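# Four arms sort stickered items into matching-color bins

## Task

Place every item inside the container whose color matches the color of the sticker on that item.

## Robot and tools

Robots: four identical i2rt Big YAM arms named arm1, arm2, arm3 and arm4. Each has six revolute joints, a two-finger gripper and a wrist camera sitting above the hand and looking toward the fingertips. The hand reaches roughly 1.0 m from the joint1 axis. Four fixed room cameras are also available: cam_room_a1, cam_room_a2, cam_room_b1, cam_room_b2. Wrist cameras are arm1_cam_wrist to arm4_cam_wrist.

Frame: every pose is in one shared scene frame in metres, origin on the floor, +z up. Feet (base_link, each facing its own +x): arm1 at x=-0.644 y=+1.377 z=+0.914 quat_wxyz=(+0.682, +0.007, +0.004, +0.731); arm2 at x=-0.655 y=-0.555 z=+0.928 quat_wxyz=(+0.747, +0.002, +0.000, -0.665); arm3 at x=+0.651 y=-1.332 z=+0.868 quat_wxyz=(+0.663, -0.004, -0.006, -0.748); arm4 at x=+0.648 y=+0.477 z=+0.879 quat_wxyz=(+0.687, +0.001, +0.003, +0.727). The printed "hand" point lies between the finger pads, about 1 cm short of the tips; fingers point along the hand's +z and open along its y. "hand_target" is where the hand would be at the joint targets currently held. Reported hand positions can be off, more so when stretched.

move: optional keys arm1..arm4 plus cameras. Each arm key is an object with "joints", "target" (with optional "speed"), or both; an arm left out receives nothing new and may still be pushing toward an earlier target. "joints" maps names to absolute targets: joint1_rad -2.879..2.879 (yaw about the foot, positive counter-clockwise seen from above, 0 = along the foot's facing), joint2_rad 0..3.141 (shoulder; 0 = upper arm pointing back, increasing lifts it up and forward), joint3_rad 0..3.019 (elbow; 0 folded, increasing opens), joint4_rad -1.692..1.57 (hand pitch, positive tips fingers up), joint5_rad -1.57..1.57 (sideways swing, positive toward the arm's right), joint6_rad -2.094..2.094 (roll, positive clockwise viewed from behind), gripper_m 0..0.093 (fingertip gap in metres). Done tolerances are ±0.045, ±0.14, ±0.09, ±0.055, ±0.03, ±0.035 rad and ±0.003 m. Joints move at different rates, so joint moves can sweep wide arcs. "target" is one absolute hand pose of seven numbers [x, y, z, qw, qx, qy, qz] in the scene frame, same form as the printed hand line; the hand travels a straight line to it from its hand_target. When target is given, joints may only contain gripper_m. "speed" (only with target) is peak path speed in m/s, 0.002..0.5, default 0.25; rotation is capped at twice that in rad/s. All hand paths in one call finish together, paced by the slowest; each lasts 0.5 to 10 s and is cut off after 10 s. Each step the commanded pose is clamped to within 100 mm and 20 degrees of the measured hand, then solved by damped IK favouring position. Expect errors of a centimetre or more, overshoot of speed near full stretch, and no slowing for obstacles or other arms. Unknown keys make the call invalid; out-of-range values get it refused, and a refusal or stop cancels later move, wait and finished_scene calls in the same reply. cameras: list of names, or "all"/omitted for all, [] for none.

Results: per-arm joint_positions, Joint velocities ("within noise" when still), joint torques (arm joints only, N m, positive toward larger angle; joints 3 and 4 wrap at ±28), hand, hand_target, joint_status and hand_status. A "move" line reports each moved arm as done or its worst status. Words: off_target (stopped short, may still push); time_out (each joint keeps pushing to a point near where it stopped; on_its_own lists those still moving; send the reported position to relax it); "joint command not followed" / "pose unreachable" (self/inter-arm check blocked the move; gripper commands still run; joints may read not_followed and keep trying until retargeted). on_its_own's "held at" is a target, not a reading. Arms marked "as last shown" were not commanded. The pictures line gives image order.

wait: seconds 0..10, no new command, returns full state and images. zoom_image: camera plus region [x0, y0, x1, y1] in pixels from the top-left, at most 504x504, only for cameras present in the latest images. read_manual: returns licence texts only. finished_scene: scene (1..3) ends the current scene irreversibly; the result is usually whether it succeeded and the next task. The first scene is practice and may be skipped. Calling move with no action shows the current scene and task.

Gripping: on a rigid part at full force the reading sits up to 0.005 m below the part width (some grippers up to 0.002 m above). Closed on nothing it reads 0.000..0.003. Slightly below the first-contact reading the grip is light; about 0.005 m below, or further for soft, small or round items, it squeezes at full force (roughly 50 to 64 N per pad). Smaller targets crush yielding items more. Release by commanding a gap well above the reading.

Cautions: never drop items, release them while moving, knock them off the work area or onto the floor. Arms do not stop on contact and push hard; avoid arm-to-arm pressing (including closing fingers on another arm's fingers) and hard hits, since the clearance check can be late and ignores fingers, housings and wrist cameras. Sustained loads, stretched postures or unreachable targets heat motors: MOTOR HOT appears at 85 °C and at 100 °C the arm drops everything and falls for 30 to 60 s (OVER-TEMPERATURE FAULT, keys then read limit_stop_at_motor_heat; resend targets). The scene keeps running while you deliberate, holding the last commands, and loose objects may occasionally get nudged. The goal must still hold once the robots are left alone, so finish smoothly with little effort.

Each tool is called after ">>>" as a command line: name --argument value for each argument, lists and objects as JSON in quotes; but a table of rows of numbers goes row by row, as --pt "numbers of a row", without its own name.

## Session

>>> move

Scene clock: 0.00 s.
Joint torques (N m): no reading
Motor temperatures (°C): arm1=[20 23 26 23 21 21 21] | arm2=[23 24 25 22 22 20 23] | arm3=[24 23 23 23 24 23 23] | arm4=[22 21 23 22 24 21 24]
Heat: arm1: hottest joint3_rad 26 °C; arm2: hottest joint3_rad 25 °C; arm3: hottest joint1_rad 24 °C; arm4: hottest joint5_rad 24 °C.
Joint velocities: within noise
arm1.joint_positions: joint1_rad=+0.263 joint2_rad=+0.541 joint3_rad=+1.448 joint4_rad=-1.274 joint5_rad=+0.156 joint6_rad=+0.460 gripper_m=+0.09396
arm1.joint_status: not commanded
arm1.hand: x=-0.6722 y=+1.5689 z=+1.5123 quat_wxyz=(-0.269, +0.505, -0.648, -0.503) (m; scene frame)
arm1.hand_target: x=-0.6707 y=+1.5650 z=+1.5243 quat_wxyz=(-0.273, +0.499, -0.642, -0.514) (m; scene frame)
arm1.hand_status: not commanded
arm2.joint_positions: joint1_rad=+0.198 joint2_rad=+0.259 joint3_rad=+1.632 joint4_rad=-1.245 joint5_rad=-0.167 joint6_rad=+0.724 gripper_m=+0.09396
arm2.joint_status: not commanded
arm2.hand: x=-0.6328 y=-0.5393 z=+1.6268 quat_wxyz=(-0.736, -0.518, -0.413, +0.142) (m; scene frame)
arm2.hand_target: x=-0.6348 y=-0.5332 z=+1.6300 quat_wxyz=(-0.741, -0.512, -0.410, +0.144) (m; scene frame)
arm2.hand_status: not commanded
arm3.joint_positions: joint1_rad=-0.202 joint2_rad=+0.522 joint3_rad=+1.369 joint4_rad=-1.376 joint5_rad=-0.141 joint6_rad=+0.009 gripper_m=+0.09396
arm3.joint_status: not commanded
arm3.hand: x=+0.6122 y=-1.5130 z=+1.4112 quat_wxyz=(-0.346, -0.682, -0.528, +0.369) (m; scene frame)
arm3.hand_target: x=+0.6130 y=-1.5103 z=+1.4212 quat_wxyz=(-0.352, -0.676, -0.525, +0.378) (m; scene frame)
arm3.hand_status: not commanded
arm4.joint_positions: joint1_rad=+0.128 joint2_rad=+0.492 joint3_rad=+1.422 joint4_rad=-1.388 joint5_rad=-0.180 joint6_rad=-0.624 gripper_m=+0.09396
arm4.joint_status: not commanded
arm4.hand: x=+0.5903 y=+0.6373 z=+1.4468 quat_wxyz=(-0.401, +0.802, -0.272, -0.348) (m; scene frame)
arm4.hand_target: x=+0.5910 y=+0.6334 z=+1.4564 quat_wxyz=(-0.410, +0.797, -0.269, -0.353) (m; scene frame)
arm4.hand_status: not commanded
pictures: arm1_cam_wrist, arm2_cam_wrist, arm3_cam_wrist, arm4_cam_wrist, cam_room_a1, cam_room_a2, cam_room_b1, cam_room_b2
Images, in order (width x height): arm1_cam_wrist 672x504, arm2_cam_wrist 672x504, arm3_cam_wrist 672x504, arm4_cam_wrist 672x504, cam_room_a1 672x504, cam_room_a2 672x504, cam_room_b1 672x504, cam_room_b2 672x504.

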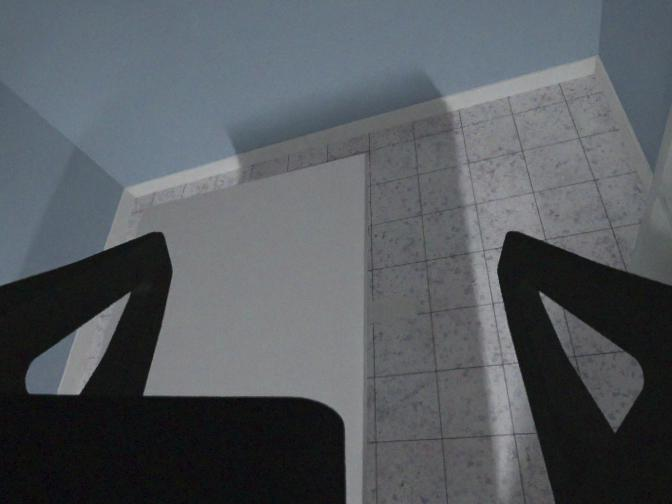

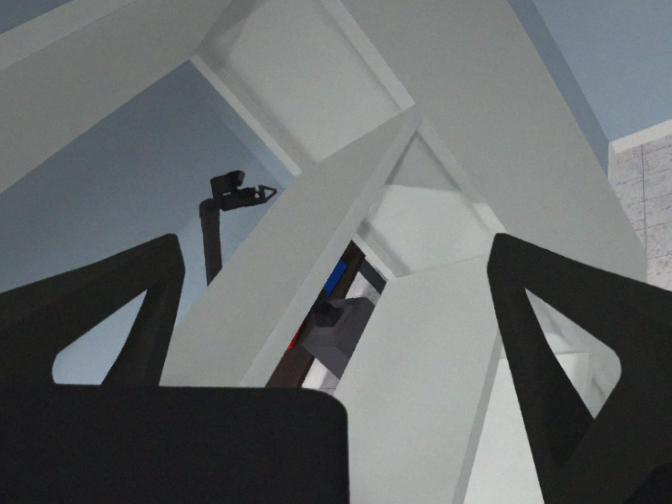

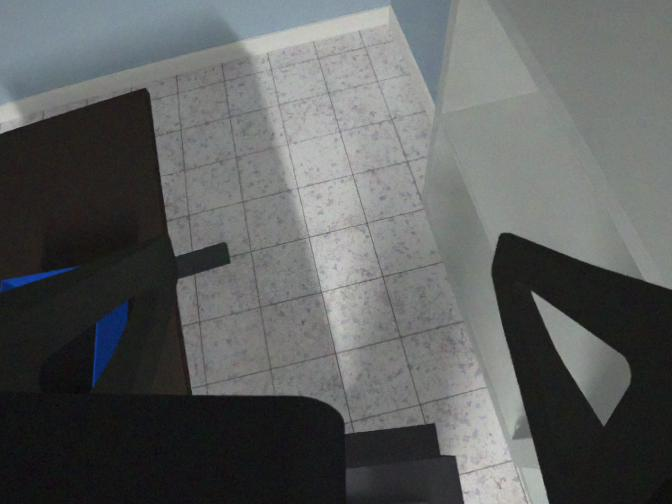

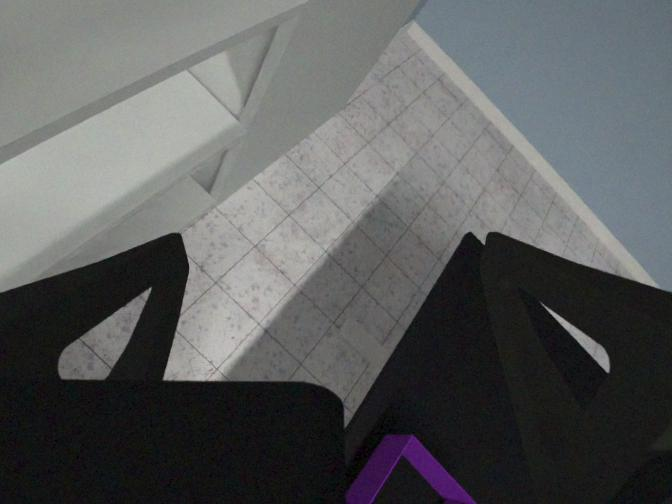

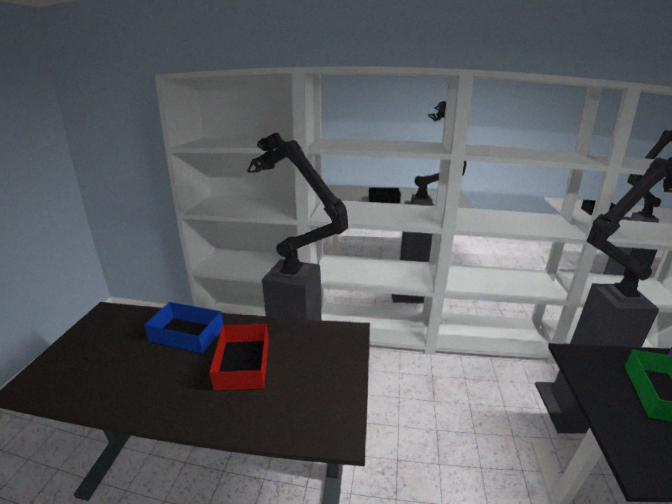

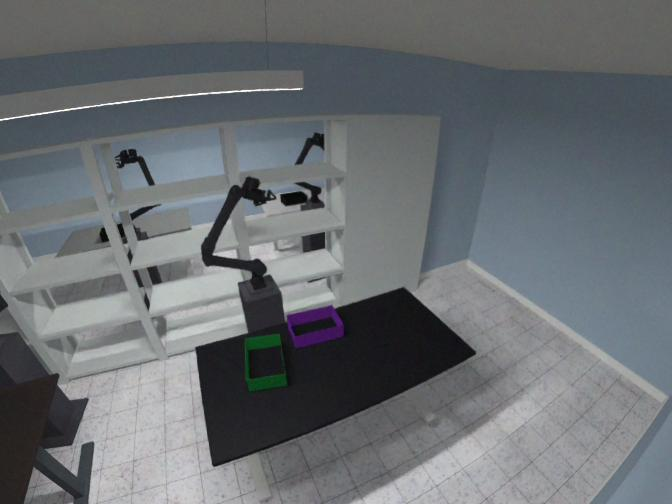

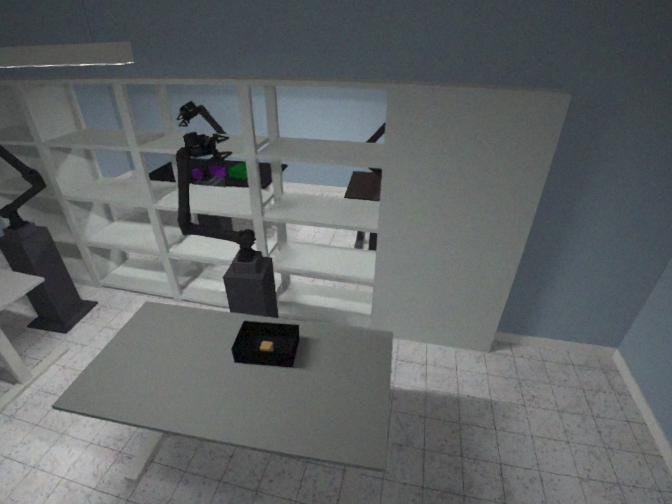

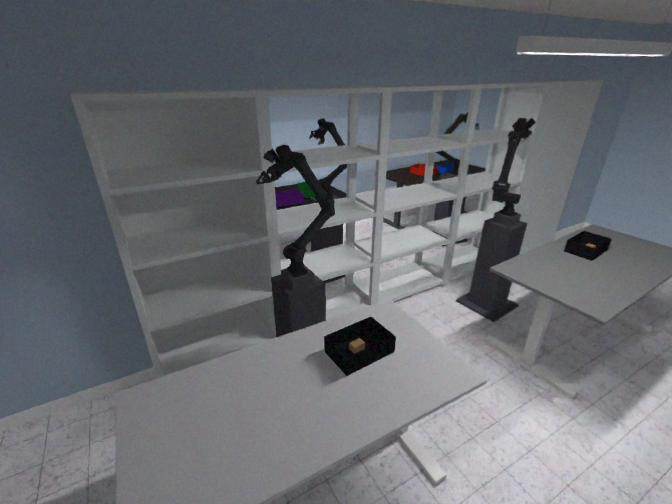

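>>> zoom_image --camera "cam_room_b1" --region '[225, 310, 305, 370]'

>>> zoom_image --camera "cam_room_b2" --region '[315, 310, 405, 380]'

>>> move --arm1 '{"joints":{"joint1_rad":1.55,"joint2_rad":0.75,"joint3_rad":1.1,"joint4_rad":-1.2,"joint5_rad":0,"joint6_rad":0}}' --arm2 '{"joints":{"joint1_rad":-1.6,"joint2_rad":0.75,"joint3_rad":1.1,"joint4_rad":-1.2,"joint5_rad":0,"joint6_rad":0}}' --arm3 '{"joints":{"joint1_rad":1.65,"joint2_rad":0.75,"joint3_rad":1.1,"joint4_rad":-1.2,"joint5_rad":0,"joint6_rad":0}}' --arm4 '{"joints":{"joint1_rad":-1.62,"joint2_rad":0.75,"joint3_rad":1.1,"joint4_rad":-1.2,"joint5_rad":0,"joint6_rad":0}}' --cameras '["arm1_cam_wrist","arm2_cam_wrist","arm3_cam_wrist","arm4_cam_wrist"]'

Scaled by 6.300.

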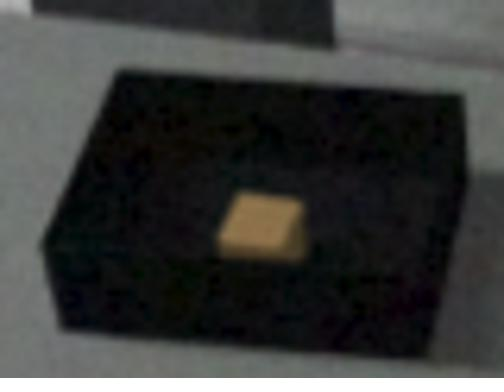

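Scaled by 5.600.

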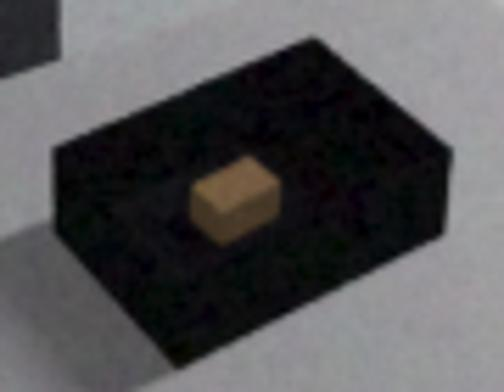

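Scene clock: 7.77 s.
Joint torques (N m): arm1=[-1.85 0.73 14.19 1.74 0.07 -0.03] | arm2=[0.5 -3.25 13.19 2.11 -0.06 -0.08] | arm3=[1.85 -2.61 11.26 1.72 0.11 -0.12] | arm4=[0.79 -2.73 11.49 1.46 0.06 0.15]
Motor temperatures (°C): arm1=[20 23 27 23 21 21 21] | arm2=[23 24 26 22 22 20 23] | arm3=[24 23 24 23 24 23 23] | arm4=[22 21 24 22 24 21 24]
Heat: arm1: hottest joint3_rad 27 °C; arm2: hottest joint3_rad 26 °C; arm3: hottest joint1_rad 24 °C; arm4: hottest joint3_rad 24 °C.
move: arm1 done; arm2 done; arm3 done; arm4 done
Joint velocities: within noise
arm1.joint_positions: joint1_rad=+1.544 joint2_rad=+0.751 joint3_rad=+1.066 joint4_rad=-1.209 joint5_rad=-0.001 joint6_rad=+0.007 gripper_m=+0.09398
arm1.joint_status: all done
arm1.hand: x=-0.9463 y=+1.3636 z=+1.2842 quat_wxyz=(+0.007, +0.940, +0.017, -0.339) (m; scene frame)
arm1.hand_target: x=-0.9494 y=+1.3618 z=+1.3033 quat_wxyz=(+0.007, +0.933, +0.023, -0.360) (m; scene frame)
arm1.hand_status: not commanded
arm2.joint_positions: joint1_rad=-1.596 joint2_rad=+0.749 joint3_rad=+1.078 joint4_rad=-1.201 joint5_rad=+0.001 joint6_rad=+0.015 gripper_m=+0.09400
arm2.joint_status: all done
arm2.hand: x=-0.9649 y=-0.5842 z=+1.3007 quat_wxyz=(-0.016, -0.939, -0.036, +0.341) (m; scene frame)
arm2.hand_target: x=-0.9668 y=-0.5834 z=+1.3120 quat_wxyz=(-0.014, -0.935, -0.042, +0.351) (m; scene frame)
arm2.hand_status: not commanded
arm3.joint_positions: joint1_rad=+1.640 joint2_rad=+0.753 joint3_rad=+1.079 joint4_rad=-1.209 joint5_rad=-0.002 joint6_rad=+0.006 gripper_m=+0.09398
arm3.joint_status: all done
arm3.hand: x=+0.9600 y=-1.3426 z=+1.2395 quat_wxyz=(-0.338, -0.025, -0.941, +0.013) (m; scene frame)
arm3.hand_target: x=+0.9624 y=-1.3397 z=+1.2525 quat_wxyz=(-0.353, -0.017, -0.935, +0.014) (m; scene frame)
arm3.hand_status: not commanded
arm4.joint_positions: joint1_rad=-1.618 joint2_rad=+0.755 joint3_rad=+1.064 joint4_rad=-1.211 joint5_rad=+0.001 joint6_rad=-0.013 gripper_m=+0.09398
arm4.joint_status: all done
arm4.hand: x=+0.9584 y=+0.4808 z=+1.2407 quat_wxyz=(-0.326, +0.011, -0.945, +0.003) (m; scene frame)
arm4.hand_target: x=+0.9619 y=+0.4804 z=+1.2623 quat_wxyz=(-0.350, +0.004, -0.937, +0.000) (m; scene frame)
arm4.hand_status: not commanded
pictures: arm1_cam_wrist, arm2_cam_wrist, arm3_cam_wrist, arm4_cam_wrist
Images, in order (width x height): arm1_cam_wrist 672x504, arm2_cam_wrist 672x504, arm3_cam_wrist 672x504, arm4_cam_wrist 672x504.

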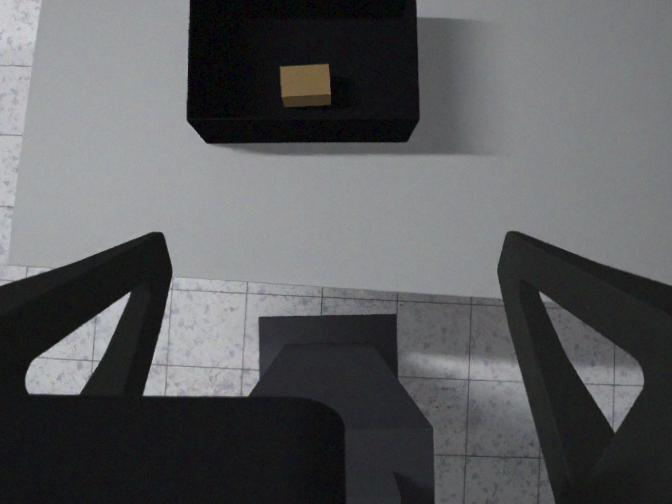

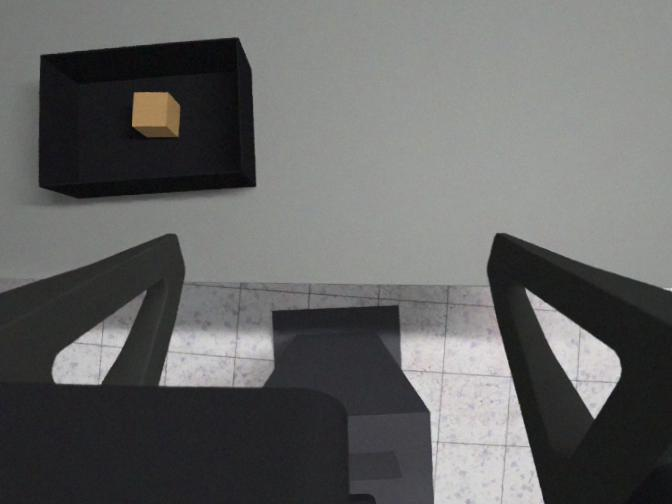

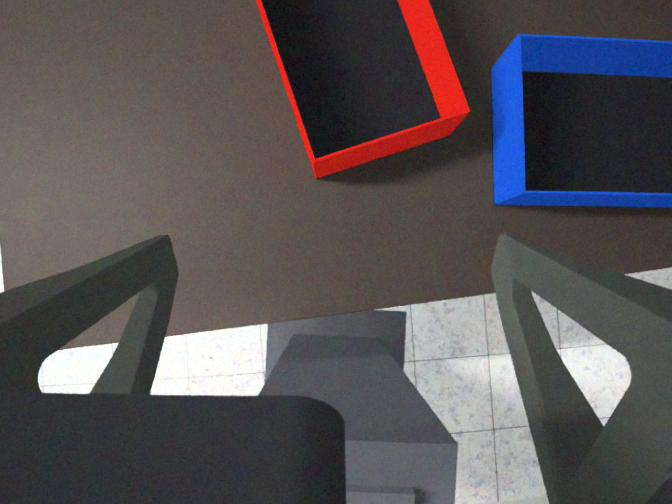

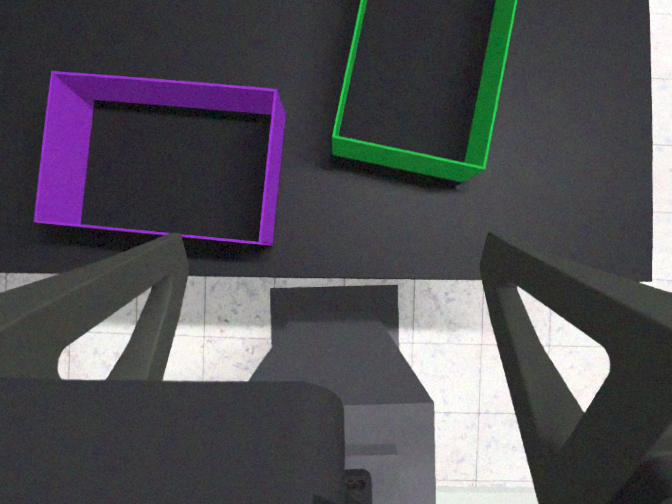

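>>> move --arm1 '{"target":[-1.229,1.306,0.975,0,-0.9986,-0.0523,0]}' --arm2 '{"target":[-1.20,-0.871,0.97,0,-0.999,-0.0436,0],"joints":{"gripper_m":0.08}}' --arm3 '{"joints":{"joint1_rad":-1.96,"joint2_rad":0.9,"joint3_rad":0.95,"joint4_rad":-1.09,"joint5_rad":0,"joint6_rad":0}}' --arm4 '{"joints":{"joint1_rad":0.937,"joint2_rad":0.9,"joint3_rad":0.95,"joint4_rad":-1.09,"joint5_rad":0,"joint6_rad":0}}' --cameras '["arm1_cam_wrist","arm2_cam_wrist"]'

Scene clock: 46.33 s.
Joint torques (N m): arm1=[-0.97 -16.15 14.3 -0.13 -0.03 0.04] | arm2=[1.26 -21.07 14.23 0.14 -0.12 0.21] | arm3=[0.85 -6.24 10.52 1.06 -0.08 -0.11] | arm4=[1.03 -6.53 10.47 0.99 0.09 0.16]
Motor temperatures (°C): arm1=[20 23 31 23 21 21 21] | arm2=[23 24 33 22 22 20 23] | arm3=[24 23 27 23 24 23 23] | arm4=[22 21 29 22 24 21 24]
Heat: arm1: hottest joint3_rad 31 °C; arm2: hottest joint3_rad 33 °C; arm3: hottest joint3_rad 27 °C; arm4: hottest joint3_rad 29 °C.
move: arm1 off_target; arm2 off_target; arm3 done; arm4 done
Joint velocities: within noise
arm1.joint_positions: joint1_rad=+1.611 joint2_rad=+2.003 joint3_rad=+1.545 joint4_rad=-1.176 joint5_rad=-0.003 joint6_rad=+0.014 gripper_m=+0.09398
arm1.joint_status: not commanded
arm1.hand: x=-1.2090 y=+1.3151 z=+0.9546 quat_wxyz=(-0.002, +0.999, +0.048, +0.024) (m; scene frame)
arm1.hand_target: x=-1.2278 y=+1.3061 z=+0.9755 quat_wxyz=(+0.000, +0.999, +0.052, +0.000) (m; scene frame)
arm1.hand_status: off_target (0.030 m and 2.8 deg from the pose sent, 0.423 m and 39.9 deg at the start)
arm2.joint_positions: joint1_rad=-1.168 joint2_rad=+2.078 joint3_rad=+1.683 joint4_rad=-1.194 joint5_rad=+0.001 joint6_rad=+0.423 gripper_m=+0.08009
arm2.joint_status: all done
arm2.hand: x=-1.1875 y=-0.8593 z=+0.9618 quat_wxyz=(+0.006, -0.999, -0.048, -0.009) (m; scene frame)
arm2.hand_target: x=-1.1994 y=-0.8706 z=+0.9701 quat_wxyz=(+0.000, -0.999, -0.044, +0.000) (m; scene frame)
arm2.hand_status: off_target (0.019 m and 1.4 deg from the pose sent, 0.497 m and 39.9 deg at the start)
arm3.joint_positions: joint1_rad=-1.952 joint2_rad=+0.911 joint3_rad=+0.940 joint4_rad=-1.092 joint5_rad=+0.002 joint6_rad=+0.005 gripper_m=+0.09402
arm3.joint_status: all done
arm3.hand: x=+0.3490 y=-1.1613 z=+1.1323 quat_wxyz=(+0.057, -0.937, +0.245, +0.241) (m; scene frame)
arm3.hand_target: x=+0.3493 y=-1.1588 z=+1.1412 quat_wxyz=(+0.060, -0.934, +0.245, +0.252) (m; scene frame)
arm3.hand_status: not commanded
arm4.joint_positions: joint1_rad=+0.936 joint2_rad=+0.914 joint3_rad=+0.930 joint4_rad=-1.098 joint5_rad=-0.001 joint6_rad=-0.011 gripper_m=+0.09402
arm4.joint_status: all done
arm4.hand: x=+0.3631 y=+0.6653 z=+1.1411 quat_wxyz=(-0.068, +0.931, -0.272, -0.234) (m; scene frame)
arm4.hand_target: x=+0.3598 y=+0.6673 z=+1.1563 quat_wxyz=(-0.072, +0.925, -0.275, -0.253) (m; scene frame)
arm4.hand_status: not commanded
pictures: arm1_cam_wrist, arm2_cam_wrist
Images, in order (width x height): arm1_cam_wrist 672x504, arm2_cam_wrist 672x504.

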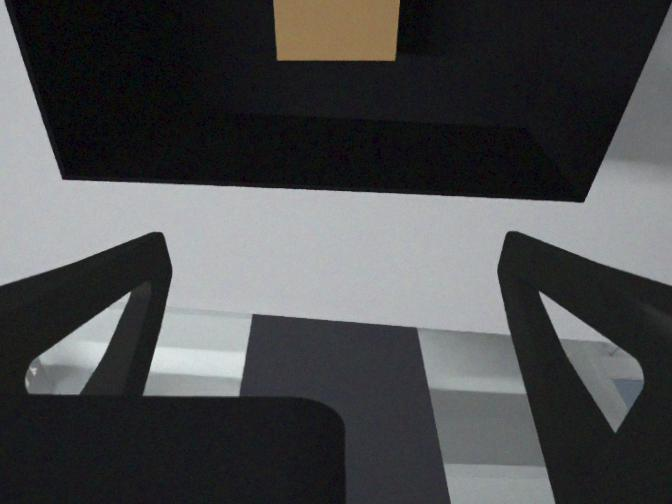

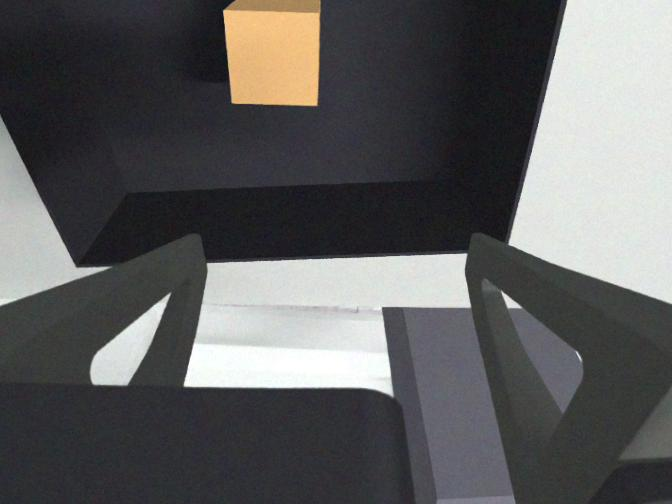

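>>> move --arm1 '{"target":[-1.241,1.305,0.875,0,-0.9986,-0.0523,0]}' --arm2 '{"target":[-1.198,-0.906,0.87,0,-0.999,-0.0436,0]}' --cameras '["arm1_cam_wrist","arm2_cam_wrist"]'

Scene clock: 56.13 s.
Joint torques (N m): arm1=[-0.97 -18.2 10.37 0.81 0 0.06] | arm2=[0.67 -23.18 12.74 1.02 -0.09 0.22] | arm3=[0.62 -6.3 10.55 1.05 -0.08 -0.11] | arm4=[1.14 -6.53 10.43 1.06 0.14 0.15]
Motor temperatures (°C): arm1=[20 24 32 23 21 21 21] | arm2=[23 25 33 22 22 20 23] | arm3=[24 23 27 23 24 23 23] | arm4=[22 21 30 22 24 21 24]
Heat: arm1: hottest joint3_rad 32 °C; arm2: hottest joint3_rad 33 °C; arm3: hottest joint3_rad 27 °C; arm4: hottest joint3_rad 30 °C.
move: arm1 off_target; arm2 off_target
Joint velocities: within noise
arm1.joint_positions: joint1_rad=+1.611 joint2_rad=+2.163 joint3_rad=+1.545 joint4_rad=-1.009 joint5_rad=-0.003 joint6_rad=+0.014 gripper_m=+0.09398
arm1.joint_status: not commanded
arm1.hand: x=-1.2284 y=+1.3134 z=+0.8634 quat_wxyz=(-0.002, +0.999, +0.048, +0.020) (m; scene frame)
arm1.hand_target: x=-1.2407 y=+1.3051 z=+0.8753 quat_wxyz=(+0.000, +0.999, +0.052, +0.000) (m; scene frame)
arm1.hand_status: off_target (0.019 m and 2.3 deg from the pose sent, 0.086 m and 2.8 deg at the start)
arm2.joint_positions: joint1_rad=-1.112 joint2_rad=+2.245 joint3_rad=+1.686 joint4_rad=-1.056 joint5_rad=+0.001 joint6_rad=+0.471 gripper_m=+0.08009
arm2.joint_status: not commanded
arm2.hand: x=-1.1789 y=-0.8945 z=+0.8617 quat_wxyz=(+0.013, -0.998, -0.052, -0.020) (m; scene frame)
arm2.hand_target: x=-1.1972 y=-0.9055 z=+0.8707 quat_wxyz=(+0.000, -0.999, -0.044, +0.000) (m; scene frame)
arm2.hand_status: off_target (0.024 m and 2.9 deg from the pose sent, 0.104 m and 1.4 deg at the start)
arm3, arm4: as last shown
pictures: arm1_cam_wrist, arm2_cam_wrist
Images, in order (width x height): arm1_cam_wrist 672x504, arm2_cam_wrist 672x504.

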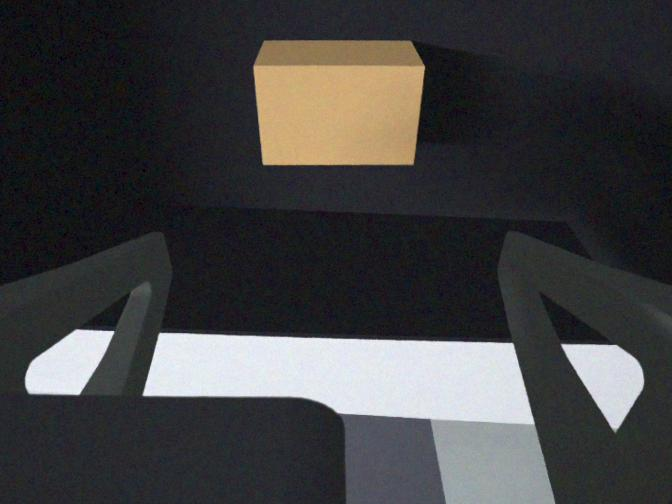

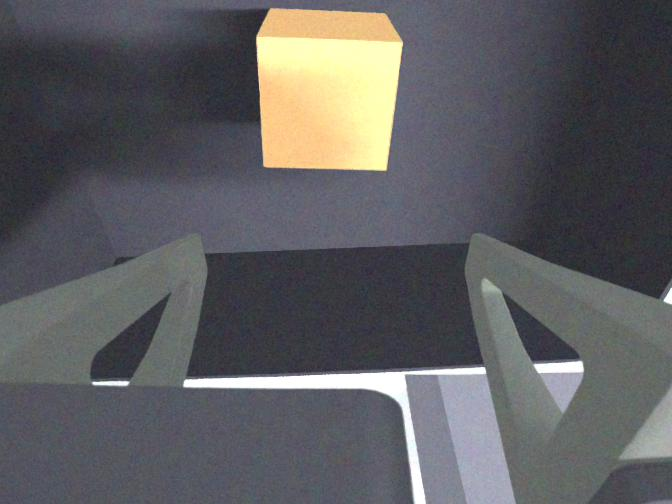

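>>> move --arm1 '{"target":[-1.239,1.306,0.78,0,-0.9986,-0.0523,0],"speed":0.15}' --arm2 '{"target":[-1.203,-0.908,0.78,0,-0.999,-0.0436,0],"speed":0.15}' --cameras '["arm1_cam_wrist","arm2_cam_wrist"]'

>>> move --arm1 '{"target":[-1.239,1.306,0.76,0,-0.9986,-0.0523,0],"speed":0.1}' --arm2 '{"target":[-1.203,-0.908,0.762,0,-0.999,-0.0436,0],"speed":0.1}' --cameras '["arm1_cam_wrist","arm2_cam_wrist"]'

Scene clock: 65.07 s.
Joint torques (N m): arm1=[-0.73 -18.08 7.8 0.81 -0.02 0] | arm2=[0.44 -22.65 11.92 1.16 -0.08 0.2] | arm3=[0.67 -6.36 10.51 1.09 -0.07 -0.1] | arm4=[0.79 -6.83 10.58 1.01 0.15 0.13]
Motor temperatures (°C): arm1=[20 25 32 23 21 21 21] | arm2=[23 25 32 22 22 20 23] | arm3=[24 23 27 23 24 23 23] | arm4=[22 21 31 22 24 21 24]
Heat: arm1: hottest joint3_rad 32 °C; arm2: hottest joint3_rad 32 °C; arm3: hottest joint3_rad 27 °C; arm4: hottest joint3_rad 31 °C.
move: arm1 done; arm2 off_target
Joint velocities: within noise
arm1.joint_positions: joint1_rad=+1.611 joint2_rad=+2.303 joint3_rad=+1.535 joint4_rad=-0.833 joint5_rad=-0.003 joint6_rad=+0.014 gripper_m=+0.09398
arm1.joint_status: not commanded
arm1.hand: x=-1.2348 y=+1.3130 z=+0.7784 quat_wxyz=(-0.001, +0.999, +0.048, +0.008) (m; scene frame)
arm1.hand_target: x=-1.2388 y=+1.3061 z=+0.7800 quat_wxyz=(+0.000, +0.999, +0.052, +0.000) (m; scene frame)
arm1.hand_status: done (0.008 m and 1.0 deg from the pose sent, 0.084 m and 2.4 deg at the start)
arm2.joint_positions: joint1_rad=-1.112 joint2_rad=+2.385 joint3_rad=+1.704 joint4_rad=-0.922 joint5_rad=+0.001 joint6_rad=+0.472 gripper_m=+0.08009
arm2.joint_status: not commanded
arm2.hand: x=-1.1856 y=-0.8987 z=+0.7806 quat_wxyz=(+0.010, -0.998, -0.052, -0.015) (m; scene frame)
arm2.hand_target: x=-1.2023 y=-0.9075 z=+0.7805 quat_wxyz=(+0.000, -0.999, -0.044, +0.000) (m; scene frame)
arm2.hand_status: off_target (0.020 m and 2.3 deg from the pose sent, 0.086 m and 2.9 deg at the start)
arm3: as last shown
arm4.joint_positions: joint1_rad=+0.936 joint2_rad=+0.913 joint3_rad=+0.930 joint4_rad=-1.098 joint5_rad=-0.001 joint6_rad=-0.011 gripper_m=+0.09402
arm4.joint_status: not commanded
arm4.hand: x=+0.3631 y=+0.6653 z=+1.1412 quat_wxyz=(-0.068, +0.931, -0.272, -0.234) (m; scene frame)
arm4.hand_target: x=+0.3599 y=+0.6673 z=+1.1564 quat_wxyz=(-0.073, +0.925, -0.275, -0.253) (m; scene frame)
arm4.hand_status: not commanded
pictures: arm1_cam_wrist, arm2_cam_wrist
Images, in order (width x height): arm1_cam_wrist 672x504, arm2_cam_wrist 672x504.

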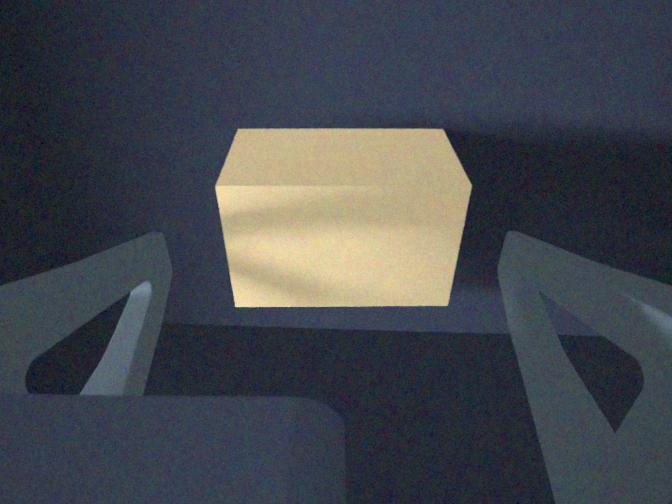

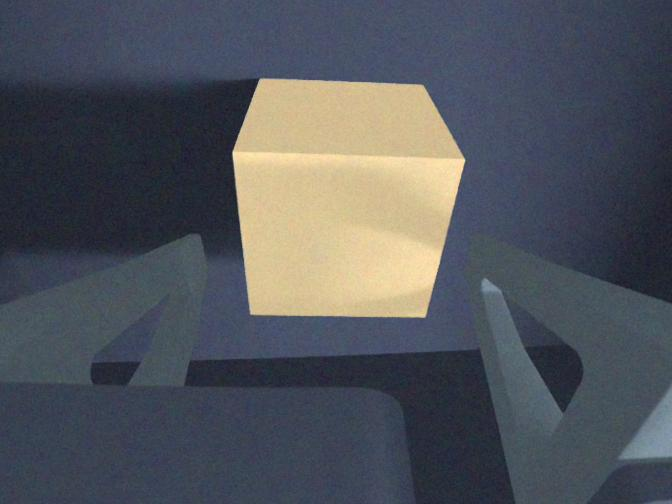

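Scene clock: 66.10 s.
Joint torques (N m): arm1=[-1.61 -17.03 8.14 0.85 0.01 0.06] | arm2=[0.56 -21.42 12.18 1.17 -0.08 0.19] | arm3=[0.79 -6.24 10.52 1.1 -0.08 -0.1] | arm4=[1.14 -6.07 10.59 1.1 0.11 0.13]
Motor temperatures (°C): arm1=[20 25 32 23 21 21 21] | arm2=[23 25 32 22 22 20 23] | arm3=[24 23 27 23 24 23 23] | arm4=[22 21 31 22 24 21 24]
Heat: arm1: hottest joint3_rad 32 °C; arm2: hottest joint3_rad 32 °C; arm3: hottest joint3_rad 27 °C; arm4: hottest joint3_rad 31 °C.
move: arm1 done; arm2 off_target
Joint velocities: within noise
arm1.joint_positions: joint1_rad=+1.611 joint2_rad=+2.324 joint3_rad=+1.535 joint4_rad=-0.802 joint5_rad=-0.003 joint6_rad=+0.014 gripper_m=+0.09398
arm1.joint_status: not commanded
arm1.hand: x=-1.2370 y=+1.3128 z=+0.7665 quat_wxyz=(-0.001, +0.999, +0.048, +0.002) (m; scene frame)
arm1.hand_target: x=-1.2388 y=+1.3061 z=+0.7601 quat_wxyz=(+0.000, +0.999, +0.052, +0.000) (m; scene frame)
arm1.hand_status: done (0.010 m and 0.6 deg from the pose sent, 0.020 m and 1.0 deg at the start)
arm2.joint_positions: joint1_rad=-1.112 joint2_rad=+2.400 joint3_rad=+1.704 joint4_rad=-0.895 joint5_rad=+0.001 joint6_rad=+0.472 gripper_m=+0.08009
arm2.joint_status: not commanded
arm2.hand: x=-1.1877 y=-0.9000 z=+0.7713 quat_wxyz=(+0.007, -0.999, -0.052, -0.010) (m; scene frame)
arm2.hand_target: x=-1.2022 y=-0.9074 z=+0.7626 quat_wxyz=(+0.000, -0.999, -0.044, +0.000) (m; scene frame)
arm2.hand_status: off_target (0.020 m and 1.7 deg from the pose sent, 0.027 m and 2.3 deg at the start)
arm3, arm4: as last shown
pictures: arm1_cam_wrist, arm2_cam_wrist
Images, in order (width x height): arm1_cam_wrist 672x504, arm2_cam_wrist 672x504.

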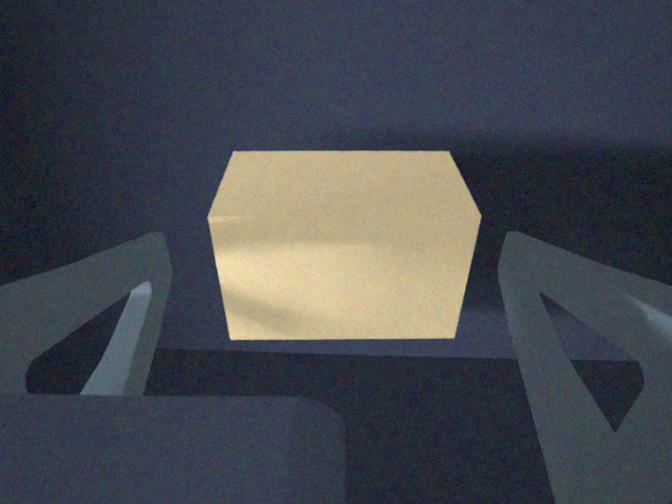

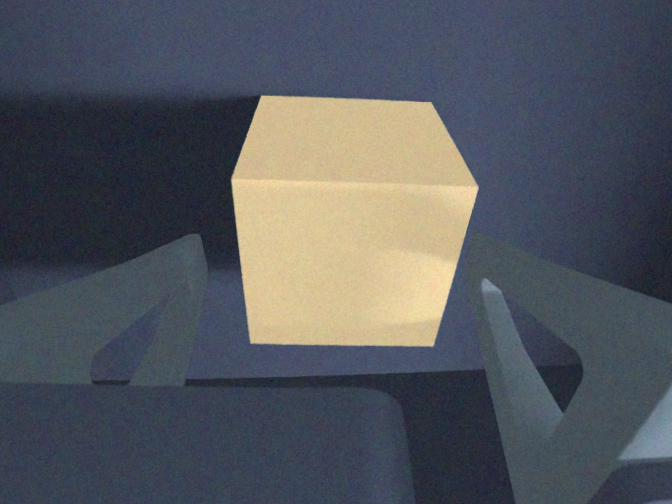

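>>> move --arm1 '{"target":[-1.239,1.306,0.75,0,-0.9986,-0.0523,0],"speed":0.1}' --arm2 '{"target":[-1.203,-0.903,0.752,0,-0.999,-0.0436,0],"speed":0.1}' --cameras '[]'

>>> move --arm1 '{"joints":{"gripper_m":0.055}}' --arm2 '{"joints":{"gripper_m":0.04}}' --cameras '["arm1_cam_wrist","arm2_cam_wrist"]'

Scene clock: 71.73 s.
Joint torques (N m): arm1=[-0.85 -17.14 8.28 0.81 -0.04 0.03] | arm2=[0.03 -21.25 11.51 1.22 -0.07 0.13] | arm3=[0.85 -6.36 10.5 1.09 -0.07 -0.11] | arm4=[0.97 -6.71 10.48 1.07 0.12 0.15]
Motor temperatures (°C): arm1=[20 25 32 23 21 21 21] | arm2=[23 25 32 22 22 20 23] | arm3=[24 23 27 23 24 23 23] | arm4=[22 21 31 22 24 21 24]
Heat: arm1: hottest joint3_rad 32 °C; arm2: hottest joint3_rad 32 °C; arm3: hottest joint3_rad 27 °C; arm4: hottest joint3_rad 31 °C.
move: arm1 done; arm2 off_target
Joint velocities: within noise
arm1.joint_positions: joint1_rad=+1.611 joint2_rad=+2.341 joint3_rad=+1.535 joint4_rad=-0.786 joint5_rad=-0.003 joint6_rad=+0.014 gripper_m=+0.09398
arm1.joint_status: not commanded
arm1.hand: x=-1.2359 y=+1.3130 z=+0.7563 quat_wxyz=(-0.001, +0.999, +0.048, +0.003) (m; scene frame)
arm1.hand_target: x=-1.2387 y=+1.3061 z=+0.7500 quat_wxyz=(+0.000, +0.999, +0.052, +0.000) (m; scene frame)
arm1.hand_status: done (0.010 m and 0.6 deg from the pose sent, 0.018 m and 0.6 deg at the start)
arm2.joint_positions: joint1_rad=-1.112 joint2_rad=+2.412 joint3_rad=+1.704 joint4_rad=-0.876 joint5_rad=+0.001 joint6_rad=+0.472 gripper_m=+0.08009
arm2.joint_status: not commanded
arm2.hand: x=-1.1889 y=-0.9008 z=+0.7642 quat_wxyz=(+0.005, -0.999, -0.052, -0.006) (m; scene frame)
arm2.hand_target: x=-1.2021 y=-0.9024 z=+0.7524 quat_wxyz=(+0.000, -0.999, -0.044, +0.000) (m; scene frame)
arm2.hand_status: off_target (0.019 m and 1.3 deg from the pose sent, 0.025 m and 1.7 deg at the start)
arm3, arm4: as last shown
pictures: none
No camera images: "cameras" was empty.

Scene clock: 72.30 s.
Joint torques (N m): arm1=[-1.08 -16.79 8.2 0.73 -0.04 0.08] | arm2=[0.09 -21.3 11.48 1.18 -0.04 0.13] | arm3=[0.85 -6.24 10.47 1.05 -0.08 -0.11] | arm4=[0.44 -6.36 10.52 0.99 0.11 0.15]
Motor temperatures (°C): arm1=[20 25 32 23 21 21 21] | arm2=[23 26 32 22 22 20 23] | arm3=[24 23 27 23 24 23 23] | arm4=[22 21 31 22 24 21 24]
Heat: arm1: hottest joint3_rad 32 °C; arm2: hottest joint3_rad 32 °C; arm3: hottest joint3_rad 27 °C; arm4: hottest joint3_rad 31 °C.
move: arm1 off_target; arm2 off_target
Joint velocities: within noise
arm1.joint_positions: joint1_rad=+1.611 joint2_rad=+2.341 joint3_rad=+1.535 joint4_rad=-0.785 joint5_rad=-0.003 joint6_rad=+0.014 gripper_m=+0.06832
arm1.joint_status: gripper_m off_target (ended at +0.06835, target +0.05500)
arm1.hand: x=-1.2361 y=+1.3130 z=+0.7563 quat_wxyz=(-0.001, +0.999, +0.048, +0.003) (m; scene frame)
arm1.hand_target: x=-1.2387 y=+1.3061 z=+0.7500 quat_wxyz=(+0.000, +0.999, +0.052, +0.000) (m; scene frame)
arm1.hand_status: not commanded
arm2.joint_positions: joint1_rad=-1.113 joint2_rad=+2.412 joint3_rad=+1.704 joint4_rad=-0.875 joint5_rad=+0.000 joint6_rad=+0.472 gripper_m=+0.05301
arm2.joint_status: gripper_m off_target (ended at +0.05304, target +0.04000)
arm2.hand: x=-1.1892 y=-0.9006 z=+0.7642 quat_wxyz=(+0.005, -0.999, -0.052, -0.006) (m; scene frame)
arm2.hand_target: x=-1.2023 y=-0.9023 z=+0.7524 quat_wxyz=(+0.000, -0.999, -0.044, +0.000) (m; scene frame)
arm2.hand_status: not commanded
arm3, arm4: as last shown
pictures: arm1_cam_wrist, arm2_cam_wrist
Images, in order (width x height): arm1_cam_wrist 672x504, arm2_cam_wrist 672x504.

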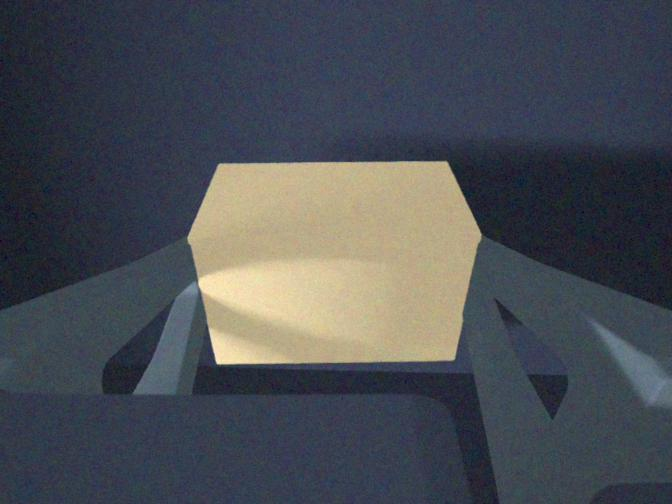

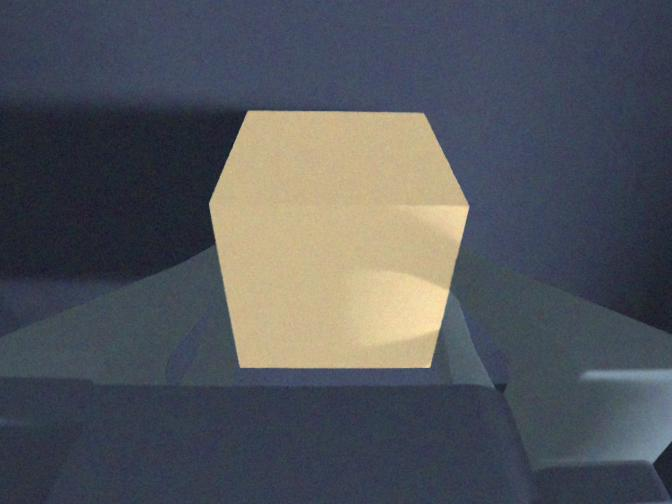

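>>> move --arm1 '{"target":[-1.215,1.31,1.03,0,-0.9986,-0.0523,0]}' --arm2 '{"target":[-1.17,-0.89,1.03,0,-0.999,-0.0436,0]}' --cameras '[]'

>>> move --arm1 '{"joints":{"joint1_rad":1.5,"joint2_rad":1.0,"joint3_rad":1.3,"joint4_rad":0.0,"joint5_rad":0,"joint6_rad":0}}' --arm2 '{"joints":{"joint1_rad":-1.5,"joint2_rad":1.0,"joint3_rad":1.3,"joint4_rad":0.0,"joint5_rad":0,"joint6_rad":0}}' --cameras '["cam_room_b1","cam_room_b2"]'

Scene clock: 81.83 s.
Joint torques (N m): arm1=[-1.32 -15.21 13.94 0.03 -0.05 0.03] | arm2=[0.85 -22.53 14.3 0.05 -0.05 0.22] | arm3=[0.79 -6.3 10.54 1.06 -0.08 -0.11] | arm4=[0.73 -6.53 10.56 1.07 0.12 0.13]
Motor temperatures (°C): arm1=[20 25 32 23 21 21 21] | arm2=[23 26 31 22 22 20 23] | arm3=[24 23 28 23 24 23 23] | arm4=[22 21 32 22 24 21 24]
Heat: arm1: hottest joint3_rad 32 °C; arm2: hottest joint3_rad 31 °C; arm3: hottest joint3_rad 28 °C; arm4: hottest joint3_rad 32 °C.
move: arm1 off_target; arm2 off_target
Joint velocities: within noise
arm1.joint_positions: joint1_rad=+1.611 joint2_rad=+1.923 joint3_rad=+1.577 joint4_rad=-1.282 joint5_rad=-0.003 joint6_rad=+0.014 gripper_m=+0.06834
arm1.joint_status: not commanded
arm1.hand: x=-1.2003 y=+1.3158 z=+1.0101 quat_wxyz=(-0.002, +0.999, +0.048, +0.021) (m; scene frame)
arm1.hand_target: x=-1.2141 y=+1.3102 z=+1.0302 quat_wxyz=(+0.000, +0.999, +0.052, +0.000) (m; scene frame)
arm1.hand_status: off_target (0.025 m and 2.5 deg from the pose sent, 0.274 m and 0.6 deg at the start)
arm2.joint_positions: joint1_rad=-1.113 joint2_rad=+2.007 joint3_rad=+1.697 joint4_rad=-1.301 joint5_rad=+0.000 joint6_rad=+0.474 gripper_m=+0.05301
arm2.joint_status: not commanded
arm2.hand: x=-1.1569 y=-0.8801 z=+1.0090 quat_wxyz=(+0.012, -0.998, -0.050, -0.018) (m; scene frame)
arm2.hand_target: x=-1.1692 y=-0.8893 z=+1.0303 quat_wxyz=(+0.000, -0.999, -0.044, +0.000) (m; scene frame)
arm2.hand_status: off_target (0.027 m and 2.6 deg from the pose sent, 0.267 m and 1.3 deg at the start)
arm3, arm4: as last shown
pictures: none
No camera images: "cameras" was empty.

Scene clock: 83.63 s.
Joint torques (N m): arm1=[-0.97 -3.49 13.44 2.21 -0.02 -0.03] | arm2=[0.21 -7 10.93 3.21 -0.02 -0.08] | arm3=[0.73 -6.24 10.55 1.03 -0.06 -0.11] | arm4=[0.79 -6.48 10.55 0.92 0.1 0.13]
Motor temperatures (°C): arm1=[20 25 32 23 21 21 22] | arm2=[23 26 32 22 22 20 23] | arm3=[24 23 28 23 24 23 23] | arm4=[22 21 32 22 24 21 24]
Heat: arm1: hottest joint3_rad 32 °C; arm2: hottest joint3_rad 32 °C; arm3: hottest joint3_rad 28 °C; arm4: hottest joint3_rad 32 °C.
move: arm1 done; arm2 done
Joint velocities: within noise
arm1.joint_positions: joint1_rad=+1.492 joint2_rad=+1.004 joint3_rad=+1.280 joint4_rad=-0.021 joint5_rad=+0.001 joint6_rad=+0.007 gripper_m=+0.06834
arm1.joint_status: all done
arm1.hand: x=-1.1150 y=+1.3810 z=+1.5740 quat_wxyz=(-0.002, +0.605, -0.005, -0.796) (m; scene frame)
arm1.hand_target: x=-1.1076 y=+1.3770 z=+1.5927 quat_wxyz=(-0.002, +0.587, +0.000, -0.809) (m; scene frame)
arm1.hand_status: not commanded
arm2.joint_positions: joint1_rad=-1.493 joint2_rad=+0.998 joint3_rad=+1.309 joint4_rad=-0.020 joint5_rad=+0.000 joint6_rad=+0.014 gripper_m=+0.05302
arm2.joint_status: all done
arm2.hand: x=-1.1204 y=-0.6485 z=+1.6000 quat_wxyz=(-0.083, -0.595, -0.055, +0.797) (m; scene frame)
arm2.hand_target: x=-1.1225 y=-0.6456 z=+1.5983 quat_wxyz=(-0.075, -0.592, -0.057, +0.801) (m; scene frame)
arm2.hand_status: not commanded
arm3, arm4: as last shown
pictures: cam_room_b1, cam_room_b2
Images, in order (width x height): cam_room_b1 672x504, cam_room_b2 672x504.

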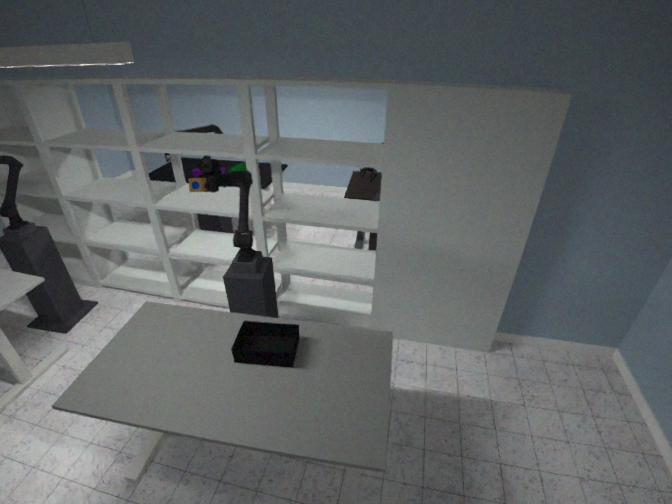

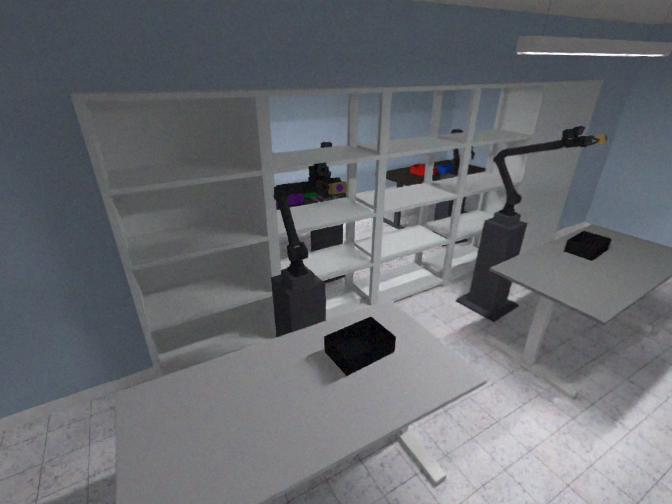

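>>> zoom_image --camera "cam_room_b1" --region '[170, 160, 230, 205]'

>>> zoom_image --camera "cam_room_b2" --region '[310, 165, 370, 210]'

Scaled by 8.400.

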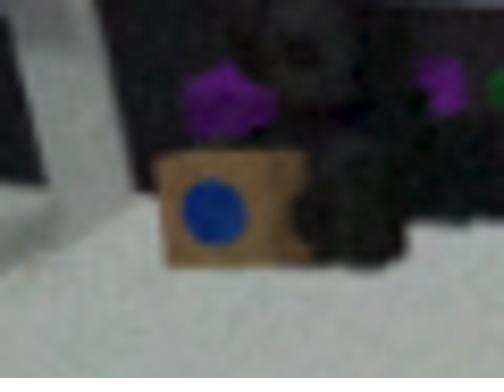

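Scaled by 8.400.

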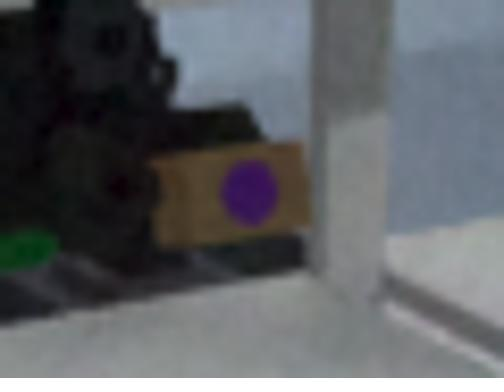

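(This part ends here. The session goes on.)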